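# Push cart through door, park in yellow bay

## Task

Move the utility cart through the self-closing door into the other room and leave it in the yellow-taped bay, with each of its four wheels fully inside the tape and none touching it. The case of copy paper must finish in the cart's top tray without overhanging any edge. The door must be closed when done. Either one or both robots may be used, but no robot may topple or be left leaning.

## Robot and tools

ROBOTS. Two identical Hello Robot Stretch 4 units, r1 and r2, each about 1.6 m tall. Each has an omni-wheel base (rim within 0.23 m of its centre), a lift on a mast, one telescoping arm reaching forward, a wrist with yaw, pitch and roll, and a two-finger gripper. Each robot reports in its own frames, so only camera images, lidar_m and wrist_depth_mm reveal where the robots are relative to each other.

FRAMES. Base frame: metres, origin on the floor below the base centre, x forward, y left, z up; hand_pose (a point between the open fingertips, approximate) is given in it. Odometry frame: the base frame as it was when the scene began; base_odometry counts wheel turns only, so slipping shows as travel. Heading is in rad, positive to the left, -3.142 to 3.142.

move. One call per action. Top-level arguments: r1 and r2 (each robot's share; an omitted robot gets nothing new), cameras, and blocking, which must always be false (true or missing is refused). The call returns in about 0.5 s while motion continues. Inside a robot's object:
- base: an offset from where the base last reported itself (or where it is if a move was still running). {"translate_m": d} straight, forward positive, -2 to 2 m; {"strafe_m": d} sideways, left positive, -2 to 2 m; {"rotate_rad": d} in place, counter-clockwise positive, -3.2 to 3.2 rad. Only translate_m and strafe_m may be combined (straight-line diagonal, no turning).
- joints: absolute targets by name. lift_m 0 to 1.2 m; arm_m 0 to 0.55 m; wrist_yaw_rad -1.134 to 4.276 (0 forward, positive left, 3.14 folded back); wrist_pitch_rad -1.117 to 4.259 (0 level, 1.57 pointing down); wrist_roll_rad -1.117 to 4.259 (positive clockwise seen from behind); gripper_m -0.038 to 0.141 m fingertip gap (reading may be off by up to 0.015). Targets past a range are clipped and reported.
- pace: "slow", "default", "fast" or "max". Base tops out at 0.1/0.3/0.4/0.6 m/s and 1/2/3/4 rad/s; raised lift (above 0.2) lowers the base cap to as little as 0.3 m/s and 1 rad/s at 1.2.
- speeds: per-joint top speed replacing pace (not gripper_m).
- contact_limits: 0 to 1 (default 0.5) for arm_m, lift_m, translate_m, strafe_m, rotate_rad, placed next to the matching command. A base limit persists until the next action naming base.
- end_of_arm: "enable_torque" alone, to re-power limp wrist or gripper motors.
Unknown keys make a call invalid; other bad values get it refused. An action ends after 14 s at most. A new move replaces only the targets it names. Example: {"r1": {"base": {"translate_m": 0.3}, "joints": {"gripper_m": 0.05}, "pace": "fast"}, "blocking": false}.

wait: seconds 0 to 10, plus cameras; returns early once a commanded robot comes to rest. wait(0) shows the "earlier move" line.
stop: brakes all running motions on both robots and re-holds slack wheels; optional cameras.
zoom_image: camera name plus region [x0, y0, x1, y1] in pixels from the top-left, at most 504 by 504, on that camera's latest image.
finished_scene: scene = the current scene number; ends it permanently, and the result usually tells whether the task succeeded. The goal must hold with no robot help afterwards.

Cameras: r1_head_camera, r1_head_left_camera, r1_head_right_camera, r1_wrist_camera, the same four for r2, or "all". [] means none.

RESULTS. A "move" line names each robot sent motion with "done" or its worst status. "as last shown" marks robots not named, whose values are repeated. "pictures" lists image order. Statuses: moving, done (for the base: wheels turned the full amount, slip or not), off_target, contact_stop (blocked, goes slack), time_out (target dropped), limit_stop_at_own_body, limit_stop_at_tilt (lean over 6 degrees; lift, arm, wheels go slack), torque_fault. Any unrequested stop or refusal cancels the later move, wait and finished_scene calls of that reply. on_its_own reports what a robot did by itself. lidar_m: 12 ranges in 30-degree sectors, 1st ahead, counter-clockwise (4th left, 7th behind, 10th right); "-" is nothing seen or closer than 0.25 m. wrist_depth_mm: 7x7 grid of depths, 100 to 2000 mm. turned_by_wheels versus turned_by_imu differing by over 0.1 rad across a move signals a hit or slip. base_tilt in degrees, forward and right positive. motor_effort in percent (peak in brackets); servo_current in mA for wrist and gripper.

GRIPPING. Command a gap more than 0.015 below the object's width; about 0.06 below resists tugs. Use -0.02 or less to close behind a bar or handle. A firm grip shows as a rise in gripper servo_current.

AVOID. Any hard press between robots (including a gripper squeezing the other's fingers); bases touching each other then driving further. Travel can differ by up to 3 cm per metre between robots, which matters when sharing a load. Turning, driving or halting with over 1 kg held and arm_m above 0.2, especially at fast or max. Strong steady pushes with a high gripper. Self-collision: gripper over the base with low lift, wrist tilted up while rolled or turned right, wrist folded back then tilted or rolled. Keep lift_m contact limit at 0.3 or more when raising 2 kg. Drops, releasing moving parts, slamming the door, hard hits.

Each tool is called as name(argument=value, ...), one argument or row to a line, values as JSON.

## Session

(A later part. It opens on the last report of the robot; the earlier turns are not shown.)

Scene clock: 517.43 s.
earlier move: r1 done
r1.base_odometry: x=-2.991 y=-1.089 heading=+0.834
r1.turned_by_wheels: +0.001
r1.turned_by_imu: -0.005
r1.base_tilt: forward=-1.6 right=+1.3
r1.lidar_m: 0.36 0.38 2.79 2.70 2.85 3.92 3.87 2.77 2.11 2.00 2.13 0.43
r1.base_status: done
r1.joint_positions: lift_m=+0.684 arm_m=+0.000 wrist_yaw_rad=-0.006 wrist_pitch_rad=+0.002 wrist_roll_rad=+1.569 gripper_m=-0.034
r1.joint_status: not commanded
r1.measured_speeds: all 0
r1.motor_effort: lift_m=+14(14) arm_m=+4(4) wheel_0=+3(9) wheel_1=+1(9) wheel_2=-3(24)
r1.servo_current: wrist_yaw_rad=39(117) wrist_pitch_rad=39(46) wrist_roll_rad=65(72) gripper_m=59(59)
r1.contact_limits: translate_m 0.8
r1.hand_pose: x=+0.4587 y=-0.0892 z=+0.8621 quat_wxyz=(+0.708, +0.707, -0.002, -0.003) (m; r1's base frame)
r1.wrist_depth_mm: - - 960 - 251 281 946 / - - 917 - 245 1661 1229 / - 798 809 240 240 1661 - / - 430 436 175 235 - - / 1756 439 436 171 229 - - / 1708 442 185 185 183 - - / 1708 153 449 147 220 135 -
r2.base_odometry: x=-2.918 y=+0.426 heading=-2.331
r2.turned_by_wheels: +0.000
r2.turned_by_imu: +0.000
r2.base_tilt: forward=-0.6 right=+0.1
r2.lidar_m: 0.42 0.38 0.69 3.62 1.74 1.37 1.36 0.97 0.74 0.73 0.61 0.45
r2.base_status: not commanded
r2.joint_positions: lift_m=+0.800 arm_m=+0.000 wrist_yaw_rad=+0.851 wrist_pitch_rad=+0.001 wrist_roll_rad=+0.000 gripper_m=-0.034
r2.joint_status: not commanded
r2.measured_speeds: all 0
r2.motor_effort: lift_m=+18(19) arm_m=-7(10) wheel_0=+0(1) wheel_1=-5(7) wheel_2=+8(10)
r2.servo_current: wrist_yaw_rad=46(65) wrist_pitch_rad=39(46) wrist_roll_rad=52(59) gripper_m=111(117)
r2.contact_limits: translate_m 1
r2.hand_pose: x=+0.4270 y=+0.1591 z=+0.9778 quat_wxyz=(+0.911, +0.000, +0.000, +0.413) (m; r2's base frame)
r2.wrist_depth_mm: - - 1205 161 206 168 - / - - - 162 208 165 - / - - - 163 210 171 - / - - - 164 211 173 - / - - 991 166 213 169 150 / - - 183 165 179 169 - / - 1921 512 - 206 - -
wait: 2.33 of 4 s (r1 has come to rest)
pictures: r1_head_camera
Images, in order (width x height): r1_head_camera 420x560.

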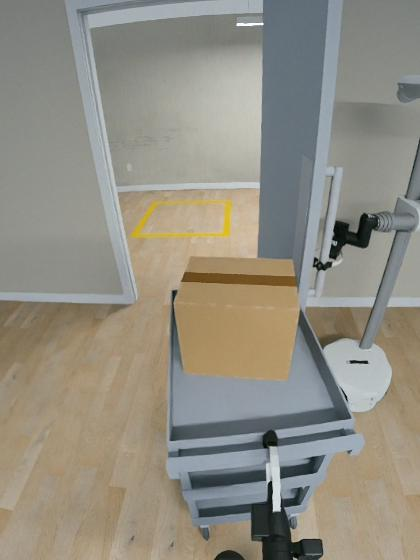

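move(
  blocking=false,
  cameras=[],
  r1={"base":{"translate_m":-0.8,"strafe_m":0.45},"contact_limits":{"translate_m":0.8}},
)

wait(
  seconds=6,
  cameras=["r1_head_camera"],
)

move(
  blocking=false,
  cameras=[],
  r1={"base":{"strafe_m":-0.4},"contact_limits":{"strafe_m":0.8}},
)

wait(
  seconds=4,
  cameras=["r1_head_camera"],
)

Scene clock: 529.33 s.
move: r1 moving
r1.base_odometry: x=-3.025 y=-1.101 heading=+0.833
r1.turned_by_wheels: +0.000
r1.turned_by_imu: -0.001
r1.base_tilt: forward=-1.6 right=+1.3
r1.lidar_m: 0.38 0.37 2.76 2.68 2.84 3.87 3.84 2.79 2.08 2.04 2.15 0.44
r1.base_status: translate_m moving; strafe_m moving
r1.joint_positions: lift_m=+0.684 arm_m=+0.000 wrist_yaw_rad=-0.003 wrist_pitch_rad=+0.002 wrist_roll_rad=+1.569 gripper_m=-0.034
r1.joint_status: not commanded
r1.measured_speeds: translate_m=-0.122 strafe_m=+0.069 rotate_rad=+0.001 lift_m=+0.000 arm_m=+0.000 wrist_yaw_rad=+0.000 wrist_pitch_rad=+0.000 wrist_roll_rad=+0.000
r1.motor_effort: lift_m=+14(14) arm_m=-4(4) wheel_0=-14(15) wheel_1=-5(7) wheel_2=+11(13)
r1.servo_current: wrist_yaw_rad=52(72) wrist_pitch_rad=46(52) wrist_roll_rad=52(65) gripper_m=59(59)
r1.contact_limits: translate_m 0.8
r1.hand_pose: x=+0.4591 y=-0.0882 z=+0.8621 quat_wxyz=(+0.708, +0.707, +0.000, -0.001) (m; r1's base frame)
r1.wrist_depth_mm: - - 960 - 246 1397 991 / - - 820 - 240 1708 - / - 820 - 236 237 - - / 1756 436 439 232 235 - - / 1808 445 442 172 232 - - / 1756 455 184 183 229 - - / 1756 153 459 156 225 126 -
r2: as last shown
r2.turned_by_imu: +0.001
r2.base_tilt: forward=-0.6 right=+0.0
r2.lidar_m: 0.43 0.39 0.70 3.61 1.72 1.37 1.35 0.96 0.73 0.73 0.63 0.45
r2.motor_effort: lift_m=+18(19) arm_m=-7(7) wheel_0=+0(0) wheel_1=-6(6) wheel_2=+8(8)
r2.servo_current: wrist_yaw_rad=52(59) wrist_pitch_rad=33(46) wrist_roll_rad=52(52) gripper_m=111(117)
r2.contact_limits: translate_m 1
r2.wrist_depth_mm: - - - 161 210 171 - / - - - 162 211 168 - / - - - 163 221 175 - / - - 1336 166 216 176 - / - - 991 165 216 171 153 / - - 183 167 180 173 154 / - - 512 - 211 158 -
pictures: none
No camera images: "cameras" was empty.

Scene clock: 533.23 s.
earlier move: r1 done
r1.base_odometry: x=-3.862 y=-1.379 heading=+0.833
r1.turned_by_wheels: +0.000
r1.turned_by_imu: +0.002
r1.base_tilt: forward=-1.6 right=+1.3
r1.lidar_m: 0.42 2.96 2.35 2.28 2.40 3.06 2.97 3.18 2.49 2.45 2.59 0.34
r1.base_status: done
r1.joint_positions: lift_m=+0.684 arm_m=+0.000 wrist_yaw_rad=+0.003 wrist_pitch_rad=+0.002 wrist_roll_rad=+1.569 gripper_m=-0.034
r1.joint_status: not commanded
r1.measured_speeds: all 0
r1.motor_effort: lift_m=+14(14) arm_m=-3(4) wheel_0=+0(16) wheel_1=-2(8) wheel_2=-1(19)
r1.servo_current: wrist_yaw_rad=59(78) wrist_pitch_rad=46(52) wrist_roll_rad=59(72) gripper_m=59(65)
r1.contact_limits: translate_m 0.8
r1.hand_pose: x=+0.4595 y=-0.0867 z=+0.8621 quat_wxyz=(+0.708, +0.707, +0.001, +0.000) (m; r1's base frame)
r1.wrist_depth_mm: 334 325 329 - 140 140 - / - 368 373 - 151 152 - / - 427 430 - 168 168 - / - - 504 108 189 574 - / - - - 119 215 1661 - / - - 187 - 181 1618 1336 / - 155 - 143 286 133 1205
r2.base_odometry: x=-2.918 y=+0.426 heading=-2.331
r2.turned_by_wheels: +0.000
r2.turned_by_imu: +0.001
r2.base_tilt: forward=-0.6 right=+0.1
r2.lidar_m: 0.42 0.37 1.26 3.63 1.72 1.39 1.35 0.96 0.76 0.74 0.63 0.45
r2.base_status: not commanded
r2.joint_positions: lift_m=+0.800 arm_m=+0.000 wrist_yaw_rad=+0.851 wrist_pitch_rad=+0.001 wrist_roll_rad=+0.000 gripper_m=-0.034
r2.joint_status: not commanded
r2.measured_speeds: all 0
r2.motor_effort: lift_m=+18(19) arm_m=-7(7) wheel_0=+0(1) wheel_1=-5(6) wheel_2=+9(9)
r2.servo_current: wrist_yaw_rad=52(65) wrist_pitch_rad=39(52) wrist_roll_rad=52(59) gripper_m=111(124)
r2.contact_limits: translate_m 1
r2.hand_pose: x=+0.4270 y=+0.1591 z=+0.9778 quat_wxyz=(+0.911, +0.000, +0.000, +0.413) (m; r2's base frame)
r2.wrist_depth_mm: - - - 161 210 172 - / - - - 162 212 169 - / - - - 163 220 175 - / - - 1255 166 216 176 - / - - - 166 217 172 153 / - - 185 166 180 173 154 / - - - - 212 158 -
wait: 3.90 of 6 s (r1 has come to rest)
pictures: r1_head_camera
Images, in order (width x height): r1_head_camera 420x560.

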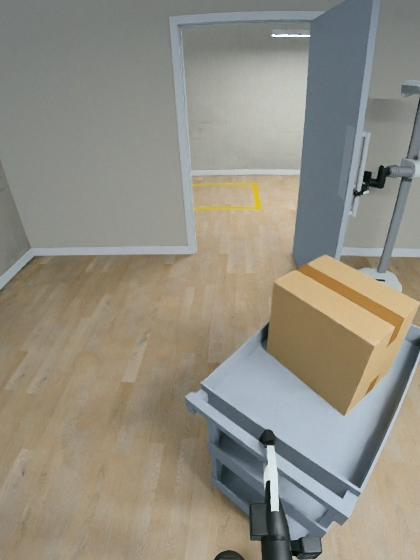

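Scene clock: 533.73 s.
move: r1 moving
r1.base_odometry: x=-3.836 y=-1.403 heading=+0.834
r1.turned_by_wheels: +0.001
r1.turned_by_imu: +0.001
r1.base_tilt: forward=-1.6 right=+1.2
r1.lidar_m: 0.44 2.95 2.39 2.32 2.44 3.06 3.00 3.20 2.47 2.40 2.54 0.33
r1.base_status: strafe_m moving
r1.joint_positions: lift_m=+0.684 arm_m=+0.000 wrist_yaw_rad=+0.008 wrist_pitch_rad=+0.002 wrist_roll_rad=+1.569 gripper_m=-0.034
r1.joint_status: not commanded
r1.measured_speeds: translate_m=+0.000 strafe_m=-0.141 rotate_rad=+0.005 lift_m=+0.000 arm_m=+0.000 wrist_yaw_rad=+0.037 wrist_pitch_rad=+0.000 wrist_roll_rad=+0.000
r1.motor_effort: lift_m=+14(14) arm_m=+1(4) wheel_0=+22(22) wheel_1=-7(9) wheel_2=-1(1)
r1.servo_current: wrist_yaw_rad=59(65) wrist_pitch_rad=46(52) wrist_roll_rad=52(59) gripper_m=52(59)
r1.contact_limits: strafe_m 0.8
r1.hand_pose: x=+0.4599 y=-0.0852 z=+0.8621 quat_wxyz=(+0.708, +0.707, +0.003, +0.002) (m; r1's base frame)
r1.wrist_depth_mm: 322 317 320 - - 128 - / - 364 368 - 141 142 - / - 424 427 - 157 158 - / - - 512 - 178 179 - / - - - 109 207 1537 - / - - - - 225 1661 1308 / - 156 - - 178 135 427
r2: as last shown
r2.turned_by_imu: +0.000
r2.base_tilt: forward=-0.7 right=+0.1
r2.lidar_m: 0.41 0.35 1.24 3.61 1.71 1.38 1.35 0.96 0.76 0.72 0.61 0.44
r2.motor_effort: lift_m=+18(18) arm_m=-7(7) wheel_0=+0(1) wheel_1=-5(6) wheel_2=+8(8)
r2.servo_current: wrist_yaw_rad=59(59) wrist_pitch_rad=46(46) wrist_roll_rad=46(52) gripper_m=111(117)
r2.contact_limits: translate_m 1
r2.wrist_depth_mm: - - - 161 210 172 - / - - - 162 211 168 - / - - - 164 220 175 - / - - 1255 166 215 175 - / - - - 166 217 172 153 / - - 185 167 179 173 154 / - - - - 211 158 -
pictures: none
No camera images: "cameras" was empty.

Scene clock: 535.90 s.
earlier move: r1 done
r1.base_odometry: x=-3.566 y=-1.648 heading=+0.833
r1.turned_by_wheels: -0.001
r1.turned_by_imu: -0.003
r1.base_tilt: forward=-1.6 right=+1.3
r1.lidar_m: 0.39 0.43 2.75 2.68 2.84 3.09 3.01 2.75 2.10 2.03 2.15 0.41
r1.base_status: done
r1.joint_positions: lift_m=+0.684 arm_m=+0.000 wrist_yaw_rad=+0.001 wrist_pitch_rad=+0.002 wrist_roll_rad=+1.569 gripper_m=-0.034
r1.joint_status: not commanded
r1.measured_speeds: all 0
r1.motor_effort: lift_m=+14(14) arm_m=+4(4) wheel_0=+2(23) wheel_1=+0(9) wheel_2=-2(3)
r1.servo_current: wrist_yaw_rad=59(78) wrist_pitch_rad=46(52) wrist_roll_rad=52(72) gripper_m=52(59)
r1.contact_limits: strafe_m 0.8
r1.hand_pose: x=+0.4594 y=-0.0871 z=+0.8621 quat_wxyz=(+0.708, +0.707, +0.001, +0.000) (m; r1's base frame)
r1.wrist_depth_mm: - - - 156 214 1576 1281 / - - - 1708 216 788 - / - 418 421 415 219 - - / - 433 433 160 221 - - / - 455 449 162 223 - - / - 480 190 - 183 - - / - 484 181 145 227 136 -
r2.base_odometry: x=-2.918 y=+0.426 heading=-2.331
r2.turned_by_wheels: +0.000
r2.turned_by_imu: +0.000
r2.base_tilt: forward=-0.6 right=+0.0
r2.lidar_m: 0.43 0.39 1.04 3.65 1.78 1.37 1.36 0.97 0.73 0.74 0.58 0.43
r2.base_status: not commanded
r2.joint_positions: lift_m=+0.800 arm_m=+0.000 wrist_yaw_rad=+0.851 wrist_pitch_rad=+0.001 wrist_roll_rad=+0.000 gripper_m=-0.034
r2.joint_status: not commanded
r2.measured_speeds: all 0
r2.motor_effort: lift_m=+18(19) arm_m=-7(7) wheel_0=+0(1) wheel_1=-5(6) wheel_2=+8(9)
r2.servo_current: wrist_yaw_rad=59(65) wrist_pitch_rad=39(52) wrist_roll_rad=52(65) gripper_m=111(117)
r2.contact_limits: translate_m 1
r2.hand_pose: x=+0.4270 y=+0.1591 z=+0.9778 quat_wxyz=(+0.911, +0.000, +0.000, +0.413) (m; r2's base frame)
r2.wrist_depth_mm: - - - 161 210 172 - / - - - 162 211 168 - / - - - 163 220 175 - / - - 1078 166 216 176 - / - - 1118 166 216 171 153 / - - 185 166 179 173 154 / - - - - 210 158 -
wait: 2.17 of 4 s (r1 has come to rest)
pictures: r1_head_camera
Images, in order (width x height): r1_head_camera 420x560.

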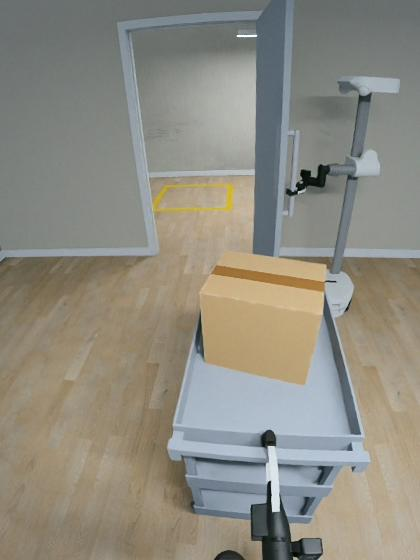

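move(
  blocking=false,
  cameras=[],
  r1={"base":{"translate_m":-0.5,"strafe_m":0.27},"contact_limits":{"translate_m":0.8}},
)

wait(
  seconds=6,
  cameras=[],
)

move(
  blocking=false,
  cameras=[],
  r1={"base":{"translate_m":-0.9},"contact_limits":{"translate_m":0.8}},
)

wait(
  seconds=6,
  cameras=["r1_head_camera"],
)

Scene clock: 555.50 s.
move: r1 moving
r1.base_odometry: x=-3.600 y=-1.659 heading=+0.833
r1.turned_by_wheels: +0.000
r1.turned_by_imu: -0.001
r1.base_tilt: forward=-1.5 right=+1.3
r1.lidar_m: 0.39 0.44 2.74 2.66 2.82 3.05 2.99 2.78 2.11 2.03 2.13 0.41
r1.base_status: translate_m moving; strafe_m moving
r1.joint_positions: lift_m=+0.684 arm_m=+0.000 wrist_yaw_rad=+0.001 wrist_pitch_rad=+0.002 wrist_roll_rad=+1.569 gripper_m=-0.034
r1.joint_status: not commanded
r1.measured_speeds: translate_m=-0.121 strafe_m=+0.067 rotate_rad=+0.005 lift_m=+0.000 arm_m=+0.000 wrist_yaw_rad=+0.000 wrist_pitch_rad=+0.000 wrist_roll_rad=+0.000
r1.motor_effort: lift_m=+14(14) arm_m=-4(4) wheel_0=-16(16) wheel_1=-5(7) wheel_2=+14(15)
r1.servo_current: wrist_yaw_rad=39(59) wrist_pitch_rad=39(46) wrist_roll_rad=52(59) gripper_m=52(59)
r1.contact_limits: translate_m 0.8
r1.hand_pose: x=+0.4594 y=-0.0871 z=+0.8621 quat_wxyz=(+0.708, +0.707, +0.001, +0.000) (m; r1's base frame)
r1.wrist_depth_mm: - - - 1808 217 1618 1205 / - - - 564 219 - - / - 421 427 164 224 - - / - 439 439 167 228 - - / - 462 459 169 231 - - / - 492 189 183 180 - - / - 496 508 160 238 133 -
r2: as last shown
r2.base_tilt: forward=-0.7 right=+0.1
r2.lidar_m: 0.43 0.41 1.04 3.68 1.76 1.38 1.35 0.96 0.76 0.75 0.62 0.45
r2.motor_effort: lift_m=+18(19) arm_m=-7(7) wheel_0=+0(1) wheel_1=-6(6) wheel_2=+8(9)
r2.servo_current: wrist_yaw_rad=52(59) wrist_pitch_rad=39(46) wrist_roll_rad=46(52) gripper_m=104(117)
r2.contact_limits: translate_m 1
r2.wrist_depth_mm: - - - 161 210 172 - / - - - 162 211 168 - / - - - 163 220 175 - / - - 1118 166 216 176 - / - - 1098 166 216 171 153 / - - 184 166 180 172 154 / - - - - 211 158 -
pictures: none
No camera images: "cameras" was empty.

Scene clock: 558.23 s.
earlier move: r1 done
r1.base_odometry: x=-4.103 y=-1.836 heading=+0.833
r1.turned_by_wheels: +0.000
r1.turned_by_imu: -0.002
r1.base_tilt: forward=-1.6 right=+1.3
r1.lidar_m: 0.43 3.33 2.49 2.43 2.59 2.58 2.49 2.68 2.37 2.27 2.37 0.33
r1.base_status: done
r1.joint_positions: lift_m=+0.684 arm_m=+0.000 wrist_yaw_rad=-0.006 wrist_pitch_rad=+0.002 wrist_roll_rad=+1.569 gripper_m=-0.034
r1.joint_status: not commanded
r1.measured_speeds: all 0
r1.motor_effort: lift_m=+14(14) arm_m=+2(4) wheel_0=-2(21) wheel_1=-2(7) wheel_2=-2(15)
r1.servo_current: wrist_yaw_rad=39(78) wrist_pitch_rad=52(52) wrist_roll_rad=33(72) gripper_m=59(59)
r1.contact_limits: translate_m 0.8
r1.hand_pose: x=+0.4587 y=-0.0892 z=+0.8621 quat_wxyz=(+0.708, +0.707, -0.002, -0.003) (m; r1's base frame)
r1.wrist_depth_mm: 340 329 329 - - 129 - / - 375 379 - 143 144 - / - 455 449 - 160 161 - / - - - 103 183 535 - / - - - 113 215 1576 517 / - - 186 - 179 1661 1255 / - 155 - - 304 133 375
r2.base_odometry: x=-2.918 y=+0.426 heading=-2.331
r2.turned_by_wheels: +0.000
r2.turned_by_imu: +0.000
r2.base_tilt: forward=-0.6 right=+0.0
r2.lidar_m: 0.43 0.38 1.58 3.61 1.73 1.38 1.35 0.95 0.76 0.75 0.58 0.45
r2.base_status: not commanded
r2.joint_positions: lift_m=+0.800 arm_m=+0.000 wrist_yaw_rad=+0.851 wrist_pitch_rad=+0.001 wrist_roll_rad=+0.000 gripper_m=-0.034
r2.joint_status: not commanded
r2.measured_speeds: all 0
r2.motor_effort: lift_m=+18(19) arm_m=-7(7) wheel_0=+0(1) wheel_1=-6(6) wheel_2=+8(9)
r2.servo_current: wrist_yaw_rad=52(65) wrist_pitch_rad=26(52) wrist_roll_rad=59(59) gripper_m=111(117)
r2.contact_limits: translate_m 1
r2.hand_pose: x=+0.4270 y=+0.1591 z=+0.9778 quat_wxyz=(+0.911, +0.000, +0.000, +0.413) (m; r2's base frame)
r2.wrist_depth_mm: - - - 161 211 172 - / - - - 162 211 169 - / - - - 163 220 175 - / - - - 166 216 176 - / - - - 166 217 172 153 / - - 183 166 180 173 154 / - - - - 211 158 -
wait: 2.73 of 6 s (r1 has come to rest)
pictures: none
No camera images: "cameras" was empty.

Scene clock: 558.73 s.
move: r1 moving
r1.base_odometry: x=-4.124 y=-1.859 heading=+0.832
r1.turned_by_wheels: +0.000
r1.turned_by_imu: +0.000
r1.base_tilt: forward=-1.6 right=+1.3
r1.lidar_m: 0.43 3.35 2.51 2.43 2.56 2.52 2.46 2.64 2.33 2.29 2.40 0.34
r1.base_status: translate_m moving
r1.joint_positions: lift_m=+0.684 arm_m=+0.000 wrist_yaw_rad=-0.003 wrist_pitch_rad=+0.002 wrist_roll_rad=+1.569 gripper_m=-0.034
r1.joint_status: not commanded
r1.measured_speeds: translate_m=-0.121 strafe_m=+0.000 rotate_rad=+0.006 lift_m=+0.000 arm_m=+0.000 wrist_yaw_rad=+0.001 wrist_pitch_rad=+0.000 wrist_roll_rad=+0.000
r1.motor_effort: lift_m=+14(14) arm_m=-4(4) wheel_0=-10(12) wheel_1=-6(11) wheel_2=+12(12)
r1.servo_current: wrist_yaw_rad=52(78) wrist_pitch_rad=39(52) wrist_roll_rad=39(59) gripper_m=52(59)
r1.contact_limits: translate_m 0.8
r1.hand_pose: x=+0.4591 y=-0.0882 z=+0.8621 quat_wxyz=(+0.708, +0.707, +0.000, -0.001) (m; r1's base frame)
r1.wrist_depth_mm: - 330 334 - - 134 - / - 379 384 - 145 145 - / - 462 455 - 163 163 - / - - - 104 185 544 - / - - - 114 216 1576 - / - - 187 - 179 1618 1281 / - - - 142 317 132 379
r2: as last shown
r2.base_tilt: forward=-0.7 right=+0.1
r2.lidar_m: 0.42 0.40 1.64 3.62 1.73 1.38 1.35 0.96 0.74 0.73 0.61 0.45
r2.motor_effort: lift_m=+18(19) arm_m=-7(7) wheel_0=+0(1) wheel_1=-5(6) wheel_2=+8(8)
r2.servo_current: wrist_yaw_rad=52(59) wrist_pitch_rad=33(46) wrist_roll_rad=52(59) gripper_m=111(111)
r2.contact_limits: translate_m 1
r2.wrist_depth_mm: - - - 161 211 172 - / - - - 162 211 169 - / - - - 163 220 175 - / - - - 165 216 176 - / - - - 166 217 172 153 / - - 182 167 180 173 154 / - - - - 211 158 -
pictures: none
No camera images: "cameras" was empty.

Scene clock: 562.73 s.
earlier move: r1 done
r1.base_odometry: x=-4.708 y=-2.502 heading=+0.833
r1.turned_by_wheels: +0.000
r1.turned_by_imu: +0.004
r1.base_tilt: forward=-1.6 right=+1.3
r1.lidar_m: 0.42 0.53 2.53 2.45 2.17 1.66 1.60 1.70 2.28 2.23 2.37 0.36
r1.base_status: done
r1.joint_positions: lift_m=+0.684 arm_m=+0.000 wrist_yaw_rad=+0.004 wrist_pitch_rad=+0.002 wrist_roll_rad=+1.569 gripper_m=-0.034
r1.joint_status: not commanded
r1.measured_speeds: all 0
r1.motor_effort: lift_m=+14(15) arm_m=+4(4) wheel_0=+2(12) wheel_1=-1(11) wheel_2=+1(15)
r1.servo_current: wrist_yaw_rad=39(78) wrist_pitch_rad=46(52) wrist_roll_rad=65(78) gripper_m=59(59)
r1.contact_limits: translate_m 0.8
r1.hand_pose: x=+0.4596 y=-0.0864 z=+0.8621 quat_wxyz=(+0.708, +0.707, +0.002, +0.001) (m; r1's base frame)
r1.wrist_depth_mm: - 362 359 107 165 163 - / - 370 375 115 174 174 - / - 410 415 121 186 187 - / - 473 462 134 200 - - / - - 521 145 216 683 - / - - - - 227 1661 - / - 154 182 - 179 134 1308
r2.base_odometry: x=-2.918 y=+0.426 heading=-2.331
r2.turned_by_wheels: +0.000
r2.turned_by_imu: +0.001
r2.base_tilt: forward=-0.6 right=+0.0
r2.lidar_m: 0.42 0.38 2.47 3.62 1.77 1.37 1.35 0.98 0.75 0.75 0.61 0.44
r2.base_status: not commanded
r2.joint_positions: lift_m=+0.800 arm_m=+0.000 wrist_yaw_rad=+0.851 wrist_pitch_rad=+0.001 wrist_roll_rad=+0.000 gripper_m=-0.034
r2.joint_status: not commanded
r2.measured_speeds: all 0
r2.motor_effort: lift_m=+18(19) arm_m=-7(7) wheel_0=+0(1) wheel_1=-5(6) wheel_2=+8(9)
r2.servo_current: wrist_yaw_rad=59(65) wrist_pitch_rad=46(46) wrist_roll_rad=46(59) gripper_m=104(117)
r2.contact_limits: translate_m 1
r2.hand_pose: x=+0.4270 y=+0.1591 z=+0.9778 quat_wxyz=(+0.911, +0.000, +0.000, +0.413) (m; r2's base frame)
r2.wrist_depth_mm: - - - 161 209 172 - / - - - 162 211 169 - / - - - 164 220 175 - / - - - 166 215 176 - / - - - 166 216 172 153 / - - 185 166 179 173 154 / - - - - 211 158 -
wait: 4.00 of 6 s (r1 has come to rest)
pictures: r1_head_camera
Images, in order (width x height): r1_head_camera 420x560.

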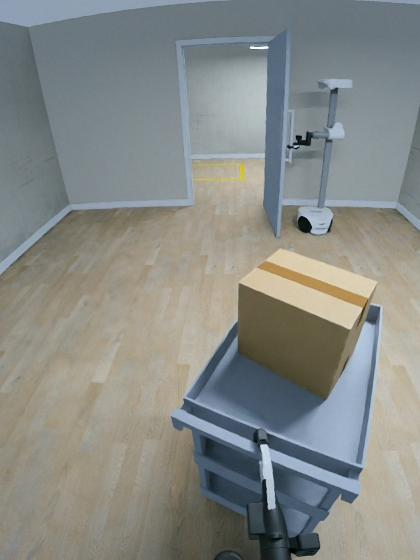

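move(
  blocking=false,
  cameras=[],
  r1={"base":{"strafe_m":-0.6},"contact_limits":{"strafe_m":0.8}},
)

wait(
  seconds=4,
  cameras=["r1_head_camera"],
)

move(
  blocking=false,
  cameras=[],
  r1={"base":{"translate_m":0.45,"strafe_m":0.06},"contact_limits":{"translate_m":0.8}},
)

wait(
  seconds=4,
  cameras=["r1_head_camera"],
)

Scene clock: 571.37 s.
move: r1 moving
r1.base_odometry: x=-4.681 y=-2.526 heading=+0.834
r1.turned_by_wheels: +0.001
r1.turned_by_imu: +0.001
r1.base_tilt: forward=-1.6 right=+1.3
r1.lidar_m: 0.43 0.48 2.55 2.47 2.18 1.65 1.59 1.71 2.28 2.20 2.33 0.36
r1.base_status: strafe_m moving
r1.joint_positions: lift_m=+0.684 arm_m=+0.000 wrist_yaw_rad=+0.007 wrist_pitch_rad=+0.002 wrist_roll_rad=+1.569 gripper_m=-0.034
r1.joint_status: not commanded
r1.measured_speeds: translate_m=+0.001 strafe_m=-0.141 rotate_rad=+0.000 lift_m=+0.000 arm_m=+0.000 wrist_yaw_rad=+0.000 wrist_pitch_rad=+0.000 wrist_roll_rad=+0.000
r1.motor_effort: lift_m=+15(15) arm_m=+4(4) wheel_0=+19(20) wheel_1=-4(8) wheel_2=+0(2)
r1.servo_current: wrist_yaw_rad=46(85) wrist_pitch_rad=39(46) wrist_roll_rad=46(65) gripper_m=52(59)
r1.contact_limits: strafe_m 0.8
r1.hand_pose: x=+0.4599 y=-0.0855 z=+0.8621 quat_wxyz=(+0.708, +0.707, +0.003, +0.002) (m; r1's base frame)
r1.wrist_depth_mm: - 407 407 107 163 163 - / - 366 368 114 173 173 - / - 404 407 119 185 185 - / - 459 455 130 198 - - / - - 508 142 212 668 - / - - - - 223 1708 - / - 153 181 - 180 135 1255
r2: as last shown
r2.turned_by_imu: +0.000
r2.base_tilt: forward=-0.7 right=+0.1
r2.lidar_m: 0.42 0.40 2.44 3.63 1.74 1.38 1.34 0.95 0.76 0.74 0.61 0.43
r2.motor_effort: lift_m=+18(19) arm_m=-7(7) wheel_0=+0(0) wheel_1=-5(6) wheel_2=+8(9)
r2.servo_current: wrist_yaw_rad=39(59) wrist_pitch_rad=46(46) wrist_roll_rad=39(52) gripper_m=111(117)
r2.contact_limits: translate_m 1
r2.wrist_depth_mm: - - - 161 210 172 - / - - - 162 211 168 - / - - - 163 221 175 - / - - - 166 216 176 - / - - - 166 217 172 153 / - - 185 166 180 173 154 / - - - - 211 158 -
pictures: none
No camera images: "cameras" was empty.

Scene clock: 574.20 s.
earlier move: r1 done
r1.base_odometry: x=-4.264 y=-2.905 heading=+0.833
r1.turned_by_wheels: -0.001
r1.turned_by_imu: -0.002
r1.base_tilt: forward=-1.6 right=+1.3
r1.lidar_m: 0.29 0.31 3.18 3.04 2.21 1.67 1.64 1.74 1.70 1.63 1.74 0.47
r1.base_status: done
r1.joint_positions: lift_m=+0.684 arm_m=+0.000 wrist_yaw_rad=+0.006 wrist_pitch_rad=+0.002 wrist_roll_rad=+1.569 gripper_m=-0.034
r1.joint_status: not commanded
r1.measured_speeds: all 0
r1.motor_effort: lift_m=+14(15) arm_m=+2(4) wheel_0=+2(20) wheel_1=+1(8) wheel_2=+1(2)
r1.servo_current: wrist_yaw_rad=65(85) wrist_pitch_rad=46(52) wrist_roll_rad=59(65) gripper_m=52(65)
r1.contact_limits: strafe_m 0.8
r1.hand_pose: x=+0.4598 y=-0.0858 z=+0.8621 quat_wxyz=(+0.708, +0.707, +0.003, +0.001) (m; r1's base frame)
r1.wrist_depth_mm: - - - - - 1756 1229 / - - - - 327 330 332 / - - - - 296 1756 1229 / - - - 260 260 1756 - / - - - 245 244 1808 - / - 430 213 186 224 - - / - 154 402 147 209 133 -
r2.base_odometry: x=-2.918 y=+0.426 heading=-2.331
r2.turned_by_wheels: +0.000
r2.turned_by_imu: +0.000
r2.base_tilt: forward=-0.7 right=+0.0
r2.lidar_m: 0.42 0.39 2.38 2.48 1.75 1.39 1.33 0.97 0.75 0.75 0.60 0.45
r2.base_status: not commanded
r2.joint_positions: lift_m=+0.800 arm_m=+0.000 wrist_yaw_rad=+0.851 wrist_pitch_rad=+0.001 wrist_roll_rad=+0.000 gripper_m=-0.034
r2.joint_status: not commanded
r2.measured_speeds: all 0
r2.motor_effort: lift_m=+18(19) arm_m=-7(7) wheel_0=+0(1) wheel_1=-5(6) wheel_2=+8(9)
r2.servo_current: wrist_yaw_rad=52(65) wrist_pitch_rad=39(46) wrist_roll_rad=33(65) gripper_m=111(117)
r2.contact_limits: translate_m 1
r2.hand_pose: x=+0.4270 y=+0.1591 z=+0.9778 quat_wxyz=(+0.911, +0.000, +0.000, +0.413) (m; r2's base frame)
r2.wrist_depth_mm: - - - 161 211 172 - / - - - 162 212 168 - / - - - 163 220 175 - / - - - 165 215 176 - / - - - 165 217 171 153 / - - 185 166 180 173 154 / - - - - 211 158 -
wait: 2.83 of 4 s (r1 has come to rest)
pictures: r1_head_camera
Images, in order (width x height): r1_head_camera 420x560.

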